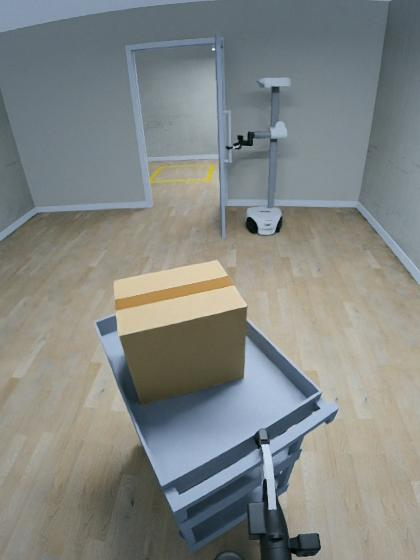

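Scene clock: 574.70 s.
move: r1 moving
r1.base_odometry: x=-4.246 y=-2.879 heading=+0.832
r1.turned_by_wheels: -0.001
r1.turned_by_imu: -0.001
r1.base_tilt: forward=-1.6 right=+1.3
r1.lidar_m: 0.28 0.26 3.15 3.03 2.27 1.70 1.66 1.76 1.70 1.64 1.75 0.46
r1.base_status: translate_m moving; strafe_m moving
r1.joint_positions: lift_m=+0.684 arm_m=+0.000 wrist_yaw_rad=-0.004 wrist_pitch_rad=+0.002 wrist_roll_rad=+1.569 gripper_m=-0.034
r1.joint_status: not commanded
r1.measured_speeds: translate_m=+0.120 strafe_m=+0.016 rotate_rad=-0.013 lift_m=+0.000 arm_m=+0.000 wrist_yaw_rad=-0.062 wrist_pitch_rad=+0.000 wrist_roll_rad=+0.000
r1.motor_effort: lift_m=+14(15) arm_m=+1(2) wheel_0=+6(11) wheel_1=+5(9) wheel_2=-15(15)
r1.servo_current: wrist_yaw_rad=52(65) wrist_pitch_rad=39(52) wrist_roll_rad=52(59) gripper_m=46(59)
r1.contact_limits: translate_m 0.8
r1.hand_pose: x=+0.4589 y=-0.0887 z=+0.8621 quat_wxyz=(+0.708, +0.707, -0.001, -0.002) (m; r1's base frame)
r1.wrist_depth_mm: - - - - - 1756 1255 / - - - - 336 1576 1182 / - - - - 303 1537 1205 / - - - - 263 1756 1366 / - - - - 242 1863 - / - 427 187 - 182 - - / - 153 394 150 198 127 -
r2: as last shown
r2.base_tilt: forward=-0.6 right=+0.0
r2.lidar_m: 0.42 0.37 2.33 2.47 1.74 1.38 1.36 0.97 0.76 0.74 0.61 0.43
r2.motor_effort: lift_m=+18(19) arm_m=-7(7) wheel_0=+0(0) wheel_1=-5(5) wheel_2=+8(8)
r2.servo_current: wrist_yaw_rad=52(52) wrist_pitch_rad=39(46) wrist_roll_rad=52(52) gripper_m=104(111)
r2.contact_limits: translate_m 1
r2.wrist_depth_mm: - - - 161 210 172 - / - - - 162 212 168 - / - - - 164 221 175 - / - - - 166 216 176 - / - - - 166 216 172 153 / - - 185 166 180 173 154 / - - - - 211 158 -
pictures: none
No camera images: "cameras" was empty.

Scene clock: 577.20 s.
earlier move: r1 done
r1.base_odometry: x=-4.006 y=-2.532 heading=+0.834
r1.turned_by_wheels: +0.001
r1.turned_by_imu: -0.004
r1.base_tilt: forward=-1.6 right=+1.3
r1.lidar_m: 0.27 0.27 3.08 2.93 2.83 2.15 2.06 2.22 1.78 1.69 1.77 0.45
r1.base_status: done
r1.joint_positions: lift_m=+0.684 arm_m=+0.000 wrist_yaw_rad=-0.003 wrist_pitch_rad=+0.002 wrist_roll_rad=+1.569 gripper_m=-0.034
r1.joint_status: not commanded
r1.measured_speeds: all 0
r1.motor_effort: lift_m=+14(15) arm_m=-4(4) wheel_0=+2(11) wheel_1=+1(9) wheel_2=+1(24)
r1.servo_current: wrist_yaw_rad=33(104) wrist_pitch_rad=39(52) wrist_roll_rad=59(65) gripper_m=52(65)
r1.contact_limits: translate_m 0.8
r1.hand_pose: x=+0.4591 y=-0.0882 z=+0.8621 quat_wxyz=(+0.708, +0.707, +0.000, -0.001) (m; r1's base frame)
r1.wrist_depth_mm: - - - - - 1756 1229 / - - - - 329 336 336 / - - - - 306 1661 1255 / - - - 263 263 1808 - / - - - 249 243 1756 - / - 430 186 186 222 - - / - 153 399 143 205 133 -
r2.base_odometry: x=-2.918 y=+0.426 heading=-2.331
r2.turned_by_wheels: +0.000
r2.turned_by_imu: +0.000
r2.base_tilt: forward=-0.7 right=+0.0
r2.lidar_m: 0.43 0.40 1.95 2.25 1.73 1.38 1.35 0.93 0.77 0.75 0.59 0.44
r2.base_status: not commanded
r2.joint_positions: lift_m=+0.800 arm_m=+0.000 wrist_yaw_rad=+0.851 wrist_pitch_rad=+0.001 wrist_roll_rad=+0.000 gripper_m=-0.034
r2.joint_status: not commanded
r2.measured_speeds: all 0
r2.motor_effort: lift_m=+18(19) arm_m=-6(7) wheel_0=+0(1) wheel_1=-6(6) wheel_2=+8(9)
r2.servo_current: wrist_yaw_rad=52(65) wrist_pitch_rad=39(46) wrist_roll_rad=52(65) gripper_m=111(117)
r2.contact_limits: translate_m 1
r2.hand_pose: x=+0.4270 y=+0.1591 z=+0.9778 quat_wxyz=(+0.911, +0.000, +0.000, +0.413) (m; r2's base frame)
r2.wrist_depth_mm: - - - 161 211 172 - / - - - 162 211 169 - / - - - 163 221 175 - / - 1983 - 166 216 176 - / - - - 165 216 172 154 / - - 183 166 180 173 153 / - 1983 - - 211 158 -
wait: 2.50 of 4 s (r1 has come to rest)
pictures: r1_head_camera
Images, in order (width x height): r1_head_camera 420x560.

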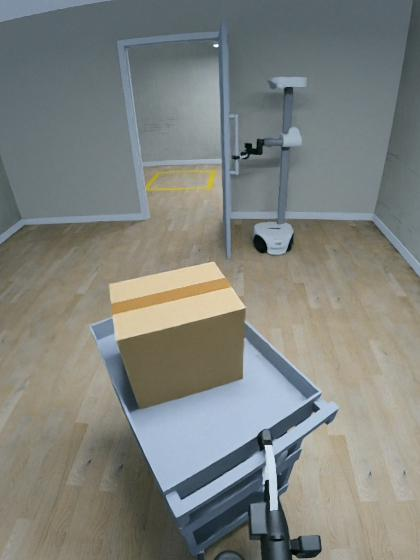

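move(
  blocking=false,
  cameras=[],
  r1={"base":{"translate_m":0.45,"strafe_m":0.13},"contact_limits":{"translate_m":0.8}},
)

wait(
  seconds=4,
  cameras=["r1_head_camera"],
)

move(
  blocking=false,
  cameras=[],
  r1={"base":{"strafe_m":0.34},"contact_limits":{"strafe_m":0.8}},
)

wait(
  seconds=4,
  cameras=["r1_head_camera"],
)

Scene clock: 586.70 s.
move: r1 moving
r1.base_odometry: x=-3.991 y=-2.503 heading=+0.833
r1.turned_by_wheels: +0.000
r1.turned_by_imu: -0.001
r1.base_tilt: forward=-1.6 right=+1.3
r1.lidar_m: 0.26 0.26 3.08 2.95 2.86 2.18 2.11 2.25 1.80 1.71 1.82 0.46
r1.base_status: translate_m moving; strafe_m moving
r1.joint_positions: lift_m=+0.684 arm_m=+0.000 wrist_yaw_rad=-0.004 wrist_pitch_rad=+0.002 wrist_roll_rad=+1.569 gripper_m=-0.034
r1.joint_status: not commanded
r1.measured_speeds: translate_m=+0.123 strafe_m=+0.034 rotate_rad=+0.002 lift_m=+0.000 arm_m=+0.000 wrist_yaw_rad=-0.017 wrist_pitch_rad=+0.000 wrist_roll_rad=+0.000
r1.motor_effort: lift_m=+14(15) arm_m=+4(4) wheel_0=+5(8) wheel_1=+8(9) wheel_2=-15(15)
r1.servo_current: wrist_yaw_rad=65(65) wrist_pitch_rad=46(52) wrist_roll_rad=59(65) gripper_m=59(59)
r1.contact_limits: translate_m 0.8
r1.hand_pose: x=+0.4589 y=-0.0885 z=+0.8621 quat_wxyz=(+0.708, +0.707, -0.001, -0.002) (m; r1's base frame)
r1.wrist_depth_mm: - - - - - 1863 1255 / - - - - - 1661 1255 / - - - - 320 1537 1205 / - - - - 265 1756 1336 / - - - - 245 1808 - / - - 186 186 182 - - / - 154 397 149 202 135 -
r2: as last shown
r2.base_tilt: forward=-0.6 right=+0.0
r2.lidar_m: 0.41 0.39 1.91 2.18 1.72 1.39 1.35 0.95 0.75 0.73 0.60 0.47
r2.motor_effort: lift_m=+18(19) arm_m=-7(7) wheel_0=+0(1) wheel_1=-6(6) wheel_2=+8(8)
r2.servo_current: wrist_yaw_rad=46(52) wrist_pitch_rad=39(46) wrist_roll_rad=39(52) gripper_m=104(111)
r2.contact_limits: translate_m 1
r2.wrist_depth_mm: - - - 161 210 172 - / - - - 162 211 168 - / - - - 163 220 175 - / - 1921 - 166 215 176 - / - - - 166 217 171 153 / - - 184 166 180 173 154 / - - - - 211 158 -
pictures: none
No camera images: "cameras" was empty.

Scene clock: 589.20 s.
earlier move: r1 done
r1.base_odometry: x=-3.799 y=-2.111 heading=+0.834
r1.turned_by_wheels: +0.001
r1.turned_by_imu: -0.002
r1.base_tilt: forward=-1.6 right=+1.3
r1.lidar_m: 0.29 0.27 2.94 2.84 3.01 2.59 2.51 2.56 1.93 1.85 1.97 0.48
r1.base_status: done
r1.joint_positions: lift_m=+0.684 arm_m=+0.000 wrist_yaw_rad=-0.004 wrist_pitch_rad=+0.002 wrist_roll_rad=+1.569 gripper_m=-0.034
r1.joint_status: not commanded
r1.measured_speeds: all 0
r1.motor_effort: lift_m=+15(15) arm_m=+4(4) wheel_0=+2(8) wheel_1=+1(9) wheel_2=+0(19)
r1.servo_current: wrist_yaw_rad=52(78) wrist_pitch_rad=39(52) wrist_roll_rad=65(65) gripper_m=52(65)
r1.contact_limits: translate_m 0.8
r1.hand_pose: x=+0.4589 y=-0.0885 z=+0.8621 quat_wxyz=(+0.708, +0.707, -0.001, -0.002) (m; r1's base frame)
r1.wrist_depth_mm: - - - - - 1708 1255 / - - - 251 327 334 334 / - - - - 298 1661 1255 / - - - 260 262 1808 - / - - - 251 243 1863 - / - 430 189 186 220 - - / - 152 399 141 205 134 -
r2.base_odometry: x=-2.918 y=+0.426 heading=-2.331
r2.turned_by_wheels: +0.000
r2.turned_by_imu: +0.000
r2.base_tilt: forward=-0.6 right=+0.0
r2.lidar_m: 0.42 0.40 1.55 2.07 1.74 1.37 1.35 0.95 0.76 0.75 0.63 0.45
r2.base_status: not commanded
r2.joint_positions: lift_m=+0.800 arm_m=+0.000 wrist_yaw_rad=+0.851 wrist_pitch_rad=+0.001 wrist_roll_rad=+0.000 gripper_m=-0.034
r2.joint_status: not commanded
r2.measured_speeds: all 0
r2.motor_effort: lift_m=+18(19) arm_m=-7(7) wheel_0=+0(1) wheel_1=-5(6) wheel_2=+8(9)
r2.servo_current: wrist_yaw_rad=59(65) wrist_pitch_rad=46(46) wrist_roll_rad=46(59) gripper_m=117(117)
r2.contact_limits: translate_m 1
r2.hand_pose: x=+0.4270 y=+0.1591 z=+0.9778 quat_wxyz=(+0.911, +0.000, +0.000, +0.413) (m; r2's base frame)
r2.wrist_depth_mm: - - - 161 210 172 - / - - - 162 211 169 - / - - - 164 220 175 - / - - - 166 216 176 - / - - - 166 216 171 153 / - - 183 166 180 173 154 / - - - - 211 159 -
wait: 2.50 of 4 s (r1 has come to rest)
pictures: r1_head_camera
Images, in order (width x height): r1_head_camera 420x560.

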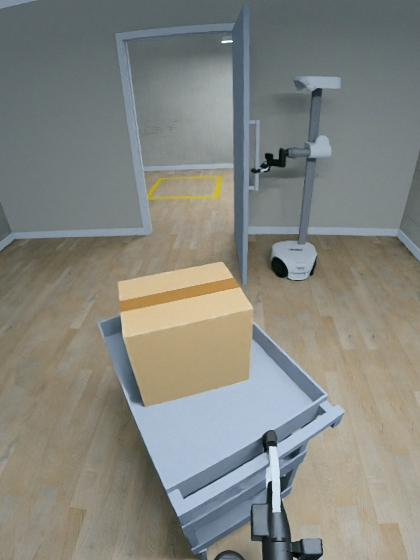

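Scene clock: 589.70 s.
move: r1 moving
r1.base_odometry: x=-3.826 y=-2.087 heading=+0.833
r1.turned_by_wheels: -0.001
r1.turned_by_imu: -0.002
r1.base_tilt: forward=-1.6 right=+1.3
r1.lidar_m: 0.28 0.28 2.87 2.79 2.94 2.60 2.51 2.63 1.97 1.88 1.99 0.45
r1.base_status: strafe_m moving
r1.joint_positions: lift_m=+0.684 arm_m=+0.000 wrist_yaw_rad=-0.010 wrist_pitch_rad=+0.002 wrist_roll_rad=+1.569 gripper_m=-0.034
r1.joint_status: not commanded
r1.measured_speeds: translate_m=-0.001 strafe_m=+0.140 rotate_rad=+0.003 lift_m=+0.000 arm_m=+0.000 wrist_yaw_rad=-0.003 wrist_pitch_rad=+0.000 wrist_roll_rad=+0.000
r1.motor_effort: lift_m=+15(15) arm_m=+3(4) wheel_0=-19(19) wheel_1=+7(9) wheel_2=-6(6)
r1.servo_current: wrist_yaw_rad=78(78) wrist_pitch_rad=46(46) wrist_roll_rad=39(65) gripper_m=59(59)
r1.contact_limits: strafe_m 0.8
r1.hand_pose: x=+0.4584 y=-0.0903 z=+0.8621 quat_wxyz=(+0.708, +0.707, -0.003, -0.004) (m; r1's base frame)
r1.wrist_depth_mm: - - - - - 1756 1229 / - - - - 329 332 332 / - - - 220 296 1708 1281 / - - - 263 264 1808 - / - - - - 237 1863 - / - 427 185 189 181 - - / - 154 397 139 202 134 -
r2: as last shown
r2.base_tilt: forward=-0.6 right=+0.1
r2.lidar_m: 0.41 0.38 1.58 3.59 1.76 1.38 1.37 0.97 0.74 0.74 0.61 0.46
r2.servo_current: wrist_yaw_rad=59(65) wrist_pitch_rad=39(46) wrist_roll_rad=46(59) gripper_m=111(117)
r2.contact_limits: translate_m 1
r2.wrist_depth_mm: - - - 161 210 172 - / - - - 162 212 168 - / - - - 163 220 174 - / - - 1808 166 216 176 - / - - - 165 217 172 153 / - - 183 166 179 173 154 / - 1921 - - 211 158 -
pictures: none
No camera images: "cameras" was empty.

Scene clock: 591.67 s.
earlier move: r1 done
r1.base_odometry: x=-4.051 y=-1.883 heading=+0.834
r1.turned_by_wheels: +0.001
r1.turned_by_imu: +0.001
r1.base_tilt: forward=-1.6 right=+1.3
r1.lidar_m: 0.39 0.40 2.58 2.50 2.64 2.60 2.50 2.68 2.29 2.21 2.33 0.40
r1.base_status: done
r1.joint_positions: lift_m=+0.684 arm_m=+0.000 wrist_yaw_rad=-0.001 wrist_pitch_rad=+0.002 wrist_roll_rad=+1.569 gripper_m=-0.034
r1.joint_status: not commanded
r1.measured_speeds: all 0
r1.motor_effort: lift_m=+15(15) arm_m=-4(4) wheel_0=-3(20) wheel_1=-2(10) wheel_2=+1(7)
r1.servo_current: wrist_yaw_rad=39(85) wrist_pitch_rad=39(46) wrist_roll_rad=46(65) gripper_m=52(59)
r1.contact_limits: strafe_m 0.8
r1.hand_pose: x=+0.4592 y=-0.0879 z=+0.8621 quat_wxyz=(+0.708, +0.707, +0.000, -0.001) (m; r1's base frame)
r1.wrist_depth_mm: - - - 229 229 1756 1229 / - - - 229 229 1618 - / - - - 229 229 - - / - 433 433 168 228 - - / - 445 445 168 229 - - / - 462 184 185 229 - - / - 153 473 154 228 134 -
r2.base_odometry: x=-2.918 y=+0.426 heading=-2.331
r2.turned_by_wheels: +0.000
r2.turned_by_imu: +0.000
r2.base_tilt: forward=-0.7 right=+0.1
r2.lidar_m: 0.44 0.37 1.54 3.62 1.73 1.38 1.33 0.96 0.76 0.75 0.63 0.45
r2.base_status: not commanded
r2.joint_positions: lift_m=+0.800 arm_m=+0.000 wrist_yaw_rad=+0.851 wrist_pitch_rad=+0.001 wrist_roll_rad=+0.000 gripper_m=-0.034
r2.joint_status: not commanded
r2.measured_speeds: all 0
r2.motor_effort: lift_m=+18(19) arm_m=-7(7) wheel_0=+1(1) wheel_1=-5(6) wheel_2=+8(9)
r2.servo_current: wrist_yaw_rad=59(65) wrist_pitch_rad=39(46) wrist_roll_rad=52(65) gripper_m=104(117)
r2.contact_limits: translate_m 1
r2.hand_pose: x=+0.4270 y=+0.1591 z=+0.9778 quat_wxyz=(+0.911, +0.000, +0.000, +0.413) (m; r2's base frame)
r2.wrist_depth_mm: - - - 161 210 172 - / - - - 162 212 169 - / - - - 164 220 175 - / - - 1618 166 216 176 - / - - - 166 217 172 153 / - - 183 166 180 172 154 / - - - - 211 158 -
wait: 1.97 of 4 s (r1 has come to rest)
pictures: r1_head_camera
Images, in order (width x height): r1_head_camera 420x560.

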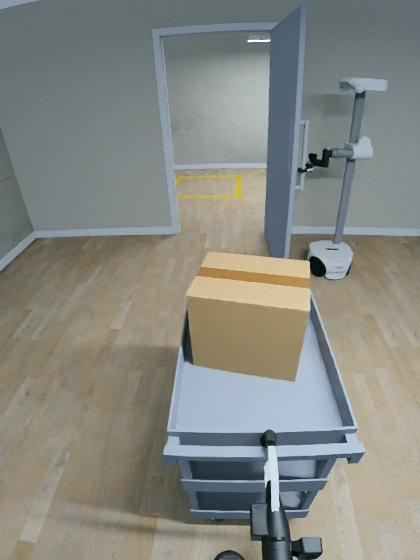

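move(
  blocking=false,
  cameras=[],
  r1={"base":{"strafe_m":-0.1},"contact_limits":{"strafe_m":0.8}},
)

wait(
  seconds=3,
  cameras=["r1_head_camera"],
)

move(
  blocking=false,
  cameras=[],
  r1={"base":{"translate_m":0.4},"contact_limits":{"translate_m":0.8}},
)

wait(
  seconds=4,
  cameras=["r1_head_camera"],
)

Scene clock: 600.77 s.
move: r1 moving
r1.base_odometry: x=-4.024 y=-1.907 heading=+0.834
r1.turned_by_wheels: +0.001
r1.turned_by_imu: +0.001
r1.base_tilt: forward=-1.6 right=+1.3
r1.lidar_m: 0.39 0.39 2.61 2.53 2.69 2.59 2.49 2.68 2.25 2.15 2.28 0.42
r1.base_status: strafe_m moving
r1.joint_positions: lift_m=+0.684 arm_m=+0.000 wrist_yaw_rad=+0.004 wrist_pitch_rad=+0.002 wrist_roll_rad=+1.569 gripper_m=-0.034
r1.joint_status: not commanded
r1.measured_speeds: translate_m=+0.000 strafe_m=-0.140 rotate_rad=+0.001 lift_m=+0.000 arm_m=+0.000 wrist_yaw_rad=+0.015 wrist_pitch_rad=+0.000 wrist_roll_rad=+0.000
r1.motor_effort: lift_m=+14(15) arm_m=-2(4) wheel_0=+14(15) wheel_1=-8(10) wheel_2=+1(1)
r1.servo_current: wrist_yaw_rad=46(65) wrist_pitch_rad=39(46) wrist_roll_rad=59(65) gripper_m=52(59)
r1.contact_limits: strafe_m 0.8
r1.hand_pose: x=+0.4596 y=-0.0862 z=+0.8621 quat_wxyz=(+0.708, +0.707, +0.002, +0.001) (m; r1's base frame)
r1.wrist_depth_mm: - - - 223 224 1618 1205 / - - - 224 224 1576 - / - - 585 225 226 - - / - 427 427 166 225 - - / - 449 445 166 228 - - / - 469 452 186 227 - - / - 153 480 167 229 134 -
r2: as last shown
r2.base_tilt: forward=-0.6 right=+0.1
r2.lidar_m: 0.43 0.38 1.57 3.62 1.72 1.37 1.35 0.95 0.75 0.73 0.62 0.44
r2.motor_effort: lift_m=+18(19) arm_m=-7(7) wheel_0=+0(0) wheel_1=-5(6) wheel_2=+8(8)
r2.servo_current: wrist_yaw_rad=39(65) wrist_pitch_rad=46(46) wrist_roll_rad=46(46) gripper_m=111(111)
r2.contact_limits: translate_m 1
r2.wrist_depth_mm: - - - 161 211 172 - / - - - 162 211 169 - / - - - 164 220 175 - / - - 1537 166 216 176 - / - - - 166 216 172 153 / - - 183 166 179 173 153 / - - - - 211 158 -
pictures: none
No camera images: "cameras" was empty.

Scene clock: 601.73 s.
earlier move: r1 done
r1.base_odometry: x=-3.977 y=-1.950 heading=+0.834
r1.turned_by_wheels: -0.001
r1.turned_by_imu: -0.001
r1.base_tilt: forward=-1.6 right=+1.3
r1.lidar_m: 0.35 0.36 2.67 2.59 2.69 2.57 2.50 2.67 2.19 2.11 2.23 0.41
r1.base_status: done
r1.joint_positions: lift_m=+0.684 arm_m=+0.000 wrist_yaw_rad=+0.003 wrist_pitch_rad=+0.002 wrist_roll_rad=+1.569 gripper_m=-0.034
r1.joint_status: not commanded
r1.measured_speeds: all 0
r1.motor_effort: lift_m=+14(15) arm_m=+4(4) wheel_0=+2(18) wheel_1=+0(10) wheel_2=+0(1)
r1.servo_current: wrist_yaw_rad=52(65) wrist_pitch_rad=39(52) wrist_roll_rad=33(65) gripper_m=52(65)
r1.contact_limits: strafe_m 0.8
r1.hand_pose: x=+0.4595 y=-0.0867 z=+0.8621 quat_wxyz=(+0.708, +0.707, +0.001, +0.000) (m; r1's base frame)
r1.wrist_depth_mm: - - - 253 253 267 282 / - - - - 247 1808 1281 / - - - - 240 1808 - / - 508 436 176 236 - - / - 439 439 172 232 - - / - 442 445 184 183 - - / - 153 449 164 221 134 -
r2.base_odometry: x=-2.918 y=+0.426 heading=-2.331
r2.turned_by_wheels: +0.000
r2.turned_by_imu: +0.000
r2.base_tilt: forward=-0.7 right=+0.1
r2.lidar_m: 0.43 0.39 1.54 3.60 1.74 1.38 1.36 0.97 0.77 0.74 0.62 0.45
r2.base_status: not commanded
r2.joint_positions: lift_m=+0.800 arm_m=+0.000 wrist_yaw_rad=+0.851 wrist_pitch_rad=+0.001 wrist_roll_rad=+0.000 gripper_m=-0.034
r2.joint_status: not commanded
r2.measured_speeds: all 0
r2.motor_effort: lift_m=+18(19) arm_m=-7(7) wheel_0=+0(1) wheel_1=-6(6) wheel_2=+8(9)
r2.servo_current: wrist_yaw_rad=39(65) wrist_pitch_rad=46(46) wrist_roll_rad=46(59) gripper_m=111(117)
r2.contact_limits: translate_m 1
r2.hand_pose: x=+0.4270 y=+0.1591 z=+0.9778 quat_wxyz=(+0.911, +0.000, +0.000, +0.413) (m; r2's base frame)
r2.wrist_depth_mm: - - - 161 210 172 - / - - - 162 211 169 - / - - - 163 220 175 - / - - 1576 166 215 176 - / - - - 166 216 172 153 / - - 183 166 179 173 154 / - - - - 211 158 -
wait: 0.97 of 3 s (r1 has come to rest)
pictures: r1_head_camera
Images, in order (width x height): r1_head_camera 420x560.

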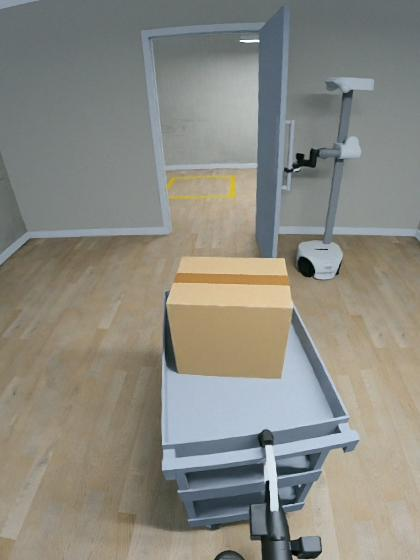

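Scene clock: 602.23 s.
move: r1 moving
r1.base_odometry: x=-3.956 y=-1.927 heading=+0.833
r1.turned_by_wheels: +0.000
r1.turned_by_imu: -0.001
r1.base_tilt: forward=-1.6 right=+1.3
r1.lidar_m: 0.35 0.37 2.67 2.61 2.73 2.63 2.53 2.70 2.17 2.10 2.23 0.41
r1.base_status: translate_m moving
r1.joint_positions: lift_m=+0.684 arm_m=+0.000 wrist_yaw_rad=-0.004 wrist_pitch_rad=+0.002 wrist_roll_rad=+1.569 gripper_m=-0.034
r1.joint_status: not commanded
r1.measured_speeds: translate_m=+0.122 strafe_m=+0.000 rotate_rad=-0.003 lift_m=+0.000 arm_m=+0.000 wrist_yaw_rad=-0.021 wrist_pitch_rad=+0.000 wrist_roll_rad=+0.000
r1.motor_effort: lift_m=+14(15) arm_m=+4(4) wheel_0=+8(10) wheel_1=+6(8) wheel_2=-15(16)
r1.servo_current: wrist_yaw_rad=52(65) wrist_pitch_rad=39(46) wrist_roll_rad=72(72) gripper_m=59(59)
r1.contact_limits: translate_m 0.8
r1.hand_pose: x=+0.4589 y=-0.0887 z=+0.8621 quat_wxyz=(+0.708, +0.707, -0.001, -0.002) (m; r1's base frame)
r1.wrist_depth_mm: - - - - 259 270 277 / - - - - 251 1808 1255 / - - - - 241 1808 - / - - 580 433 236 - - / - 433 436 211 229 - - / - 439 190 196 183 - - / - 153 439 143 216 128 -
r2: as last shown
r2.lidar_m: 0.44 0.38 1.51 3.62 1.73 1.37 1.34 0.95 0.76 0.74 0.58 0.44
r2.motor_effort: lift_m=+18(18) arm_m=-7(7) wheel_0=+0(0) wheel_1=-5(6) wheel_2=+8(8)
r2.servo_current: wrist_yaw_rad=52(59) wrist_pitch_rad=39(46) wrist_roll_rad=59(59) gripper_m=111(117)
r2.contact_limits: translate_m 1
r2.wrist_depth_mm: - - - 161 211 172 - / - - - 162 212 169 - / - - - 163 221 175 - / - - 1576 166 216 176 - / - - - 166 217 172 153 / - - 183 167 180 173 154 / - - - - 211 158 -
pictures: none
No camera images: "cameras" was empty.

Scene clock: 604.57 s.
earlier move: r1 done
r1.base_odometry: x=-3.708 y=-1.654 heading=+0.834
r1.turned_by_wheels: +0.001
r1.turned_by_imu: +0.002
r1.base_tilt: forward=-1.6 right=+1.3
r1.lidar_m: 0.36 0.36 2.63 2.61 2.70 2.99 2.92 2.93 2.20 2.12 2.26 0.42
r1.base_status: done
r1.joint_positions: lift_m=+0.684 arm_m=+0.000 wrist_yaw_rad=+0.001 wrist_pitch_rad=+0.002 wrist_roll_rad=+1.569 gripper_m=-0.034
r1.joint_status: not commanded
r1.measured_speeds: all 0
r1.motor_effort: lift_m=+14(15) arm_m=-3(4) wheel_0=+5(12) wheel_1=+2(8) wheel_2=+2(17)
r1.servo_current: wrist_yaw_rad=39(65) wrist_pitch_rad=46(46) wrist_roll_rad=39(72) gripper_m=65(65)
r1.contact_limits: translate_m 0.8
r1.hand_pose: x=+0.4593 y=-0.0872 z=+0.8621 quat_wxyz=(+0.708, +0.707, +0.001, +0.000) (m; r1's base frame)
r1.wrist_depth_mm: - - - 1921 260 271 274 / - - - 254 253 1618 1255 / - - - - 245 1661 - / - - - 179 239 - - / - 436 433 174 232 - - / - 436 439 186 224 - - / - 152 439 145 218 135 -
r2.base_odometry: x=-2.918 y=+0.426 heading=-2.331
r2.turned_by_wheels: +0.000
r2.turned_by_imu: +0.000
r2.base_tilt: forward=-0.7 right=+0.1
r2.lidar_m: 0.41 0.39 1.23 3.60 1.75 1.38 1.35 0.98 0.75 0.74 0.58 0.47
r2.base_status: not commanded
r2.joint_positions: lift_m=+0.800 arm_m=+0.000 wrist_yaw_rad=+0.851 wrist_pitch_rad=+0.001 wrist_roll_rad=+0.000 gripper_m=-0.034
r2.joint_status: not commanded
r2.measured_speeds: all 0
r2.motor_effort: lift_m=+18(19) arm_m=-7(7) wheel_0=+0(1) wheel_1=-5(6) wheel_2=+8(9)
r2.servo_current: wrist_yaw_rad=52(59) wrist_pitch_rad=39(46) wrist_roll_rad=46(59) gripper_m=111(117)
r2.contact_limits: translate_m 1
r2.hand_pose: x=+0.4270 y=+0.1591 z=+0.9778 quat_wxyz=(+0.911, +0.000, +0.000, +0.413) (m; r2's base frame)
r2.wrist_depth_mm: - - - 161 210 172 - / - - - 162 211 168 - / - - - 164 220 175 - / - - 1281 166 216 176 - / - - 1281 166 217 172 153 / - - 184 166 180 173 153 / - - - - 212 158 -
wait: 2.33 of 4 s (r1 has come to rest)
pictures: r1_head_camera
Images, in order (width x height): r1_head_camera 420x560.

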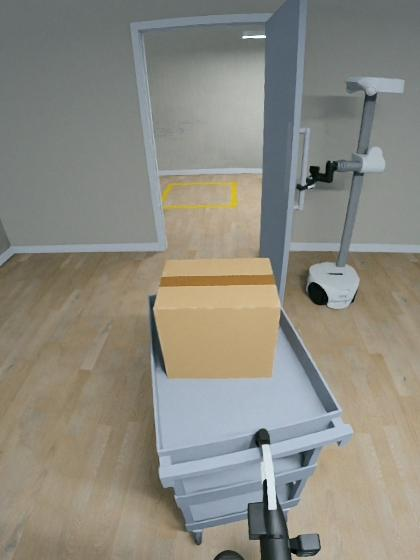

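move(
  blocking=false,
  cameras=[],
  r1={"base":{"translate_m":0.45,"strafe_m":0.045},"contact_limits":{"translate_m":0.8}},
)

wait(
  seconds=4,
  cameras=["r1_head_camera"],
)

Scene clock: 609.33 s.
move: r1 moving
r1.base_odometry: x=-3.689 y=-1.628 heading=+0.835
r1.turned_by_wheels: +0.000
r1.turned_by_imu: +0.000
r1.base_tilt: forward=-1.6 right=+1.3
r1.lidar_m: 0.34 0.36 2.66 2.58 2.71 3.01 2.95 2.91 2.19 2.11 2.24 0.45
r1.base_status: translate_m moving; strafe_m moving
r1.joint_positions: lift_m=+0.684 arm_m=+0.000 wrist_yaw_rad=+0.001 wrist_pitch_rad=+0.002 wrist_roll_rad=+1.569 gripper_m=-0.034
r1.joint_status: not commanded
r1.measured_speeds: translate_m=+0.123 strafe_m=+0.013 rotate_rad=+0.003 lift_m=+0.000 arm_m=+0.000 wrist_yaw_rad=+0.000 wrist_pitch_rad=+0.000 wrist_roll_rad=+0.000
r1.motor_effort: lift_m=+14(15) arm_m=+4(4) wheel_0=+7(12) wheel_1=+8(8) wheel_2=-12(12)
r1.servo_current: wrist_yaw_rad=59(59) wrist_pitch_rad=39(46) wrist_roll_rad=65(65) gripper_m=52(65)
r1.contact_limits: translate_m 0.8
r1.hand_pose: x=+0.4593 y=-0.0872 z=+0.8621 quat_wxyz=(+0.708, +0.707, +0.001, +0.000) (m; r1's base frame)
r1.wrist_depth_mm: - - - 1863 270 277 277 / - - - 1756 258 1708 1255 / - - - 1661 248 1708 - / - - - - 239 - - / - 439 436 436 230 - - / - 433 433 196 183 - - / - 153 179 144 215 136 -
r2: as last shown
r2.base_tilt: forward=-0.7 right=+0.0
r2.lidar_m: 0.42 0.39 1.22 3.64 1.75 1.39 1.35 0.97 0.74 0.74 0.60 0.46
r2.servo_current: wrist_yaw_rad=59(59) wrist_pitch_rad=39(46) wrist_roll_rad=52(59) gripper_m=111(117)
r2.contact_limits: translate_m 1
r2.wrist_depth_mm: - - - 161 210 172 - / - - - 162 211 168 - / - - - 164 220 175 - / - - 1281 166 216 176 - / - - 1255 166 217 172 153 / - - 185 166 180 173 153 / - - - - 210 158 -
pictures: none
No camera images: "cameras" was empty.

Scene clock: 611.83 s.
earlier move: r1 done
r1.base_odometry: x=-3.439 y=-1.290 heading=+0.835
r1.turned_by_wheels: +0.000
r1.turned_by_imu: -0.002
r1.base_tilt: forward=-1.6 right=+1.3
r1.lidar_m: 0.30 0.35 2.61 2.53 2.69 3.44 3.37 3.01 2.29 2.18 2.31 0.45
r1.base_status: done
r1.joint_positions: lift_m=+0.684 arm_m=+0.000 wrist_yaw_rad=-0.005 wrist_pitch_rad=+0.002 wrist_roll_rad=+1.569 gripper_m=-0.034
r1.joint_status: not commanded
r1.measured_speeds: all 0
r1.motor_effort: lift_m=+14(15) arm_m=-4(4) wheel_0=+2(12) wheel_1=+0(9) wheel_2=+2(16)
r1.servo_current: wrist_yaw_rad=46(72) wrist_pitch_rad=46(52) wrist_roll_rad=39(65) gripper_m=59(65)
r1.contact_limits: translate_m 0.8
r1.hand_pose: x=+0.4588 y=-0.0889 z=+0.8621 quat_wxyz=(+0.708, +0.707, -0.001, -0.002) (m; r1's base frame)
r1.wrist_depth_mm: - - - - 294 296 298 / - - - 1255 276 1576 1160 / - - 1336 258 257 1576 - / - - - - 246 1808 - / - 439 439 174 234 - - / - 430 189 - 182 - - / - 153 418 143 209 135 -
r2.base_odometry: x=-2.918 y=+0.426 heading=-2.331
r2.turned_by_wheels: +0.000
r2.turned_by_imu: +0.000
r2.base_tilt: forward=-0.7 right=+0.0
r2.lidar_m: 0.42 0.40 1.09 3.62 1.73 1.37 1.36 0.98 0.75 0.74 0.60 0.45
r2.base_status: not commanded
r2.joint_positions: lift_m=+0.800 arm_m=+0.000 wrist_yaw_rad=+0.851 wrist_pitch_rad=+0.001 wrist_roll_rad=+0.000 gripper_m=-0.034
r2.joint_status: not commanded
r2.measured_speeds: all 0
r2.motor_effort: lift_m=+19(19) arm_m=-7(7) wheel_0=+0(1) wheel_1=-6(6) wheel_2=+8(9)
r2.servo_current: wrist_yaw_rad=59(59) wrist_pitch_rad=39(46) wrist_roll_rad=39(59) gripper_m=111(117)
r2.contact_limits: translate_m 1
r2.hand_pose: x=+0.4270 y=+0.1591 z=+0.9778 quat_wxyz=(+0.911, +0.000, +0.000, +0.413) (m; r2's base frame)
r2.wrist_depth_mm: - - - 161 210 172 - / - - - 162 211 168 - / - - - 163 221 175 - / - - - 166 216 176 - / - - 1430 166 216 172 153 / - - 185 166 180 172 154 / - - - - 211 158 -
wait: 2.50 of 4 s (r1 has come to rest)
pictures: r1_head_camera
Images, in order (width x height): r1_head_camera 420x560.

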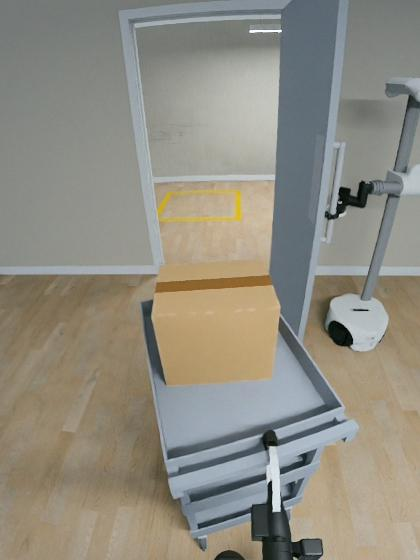

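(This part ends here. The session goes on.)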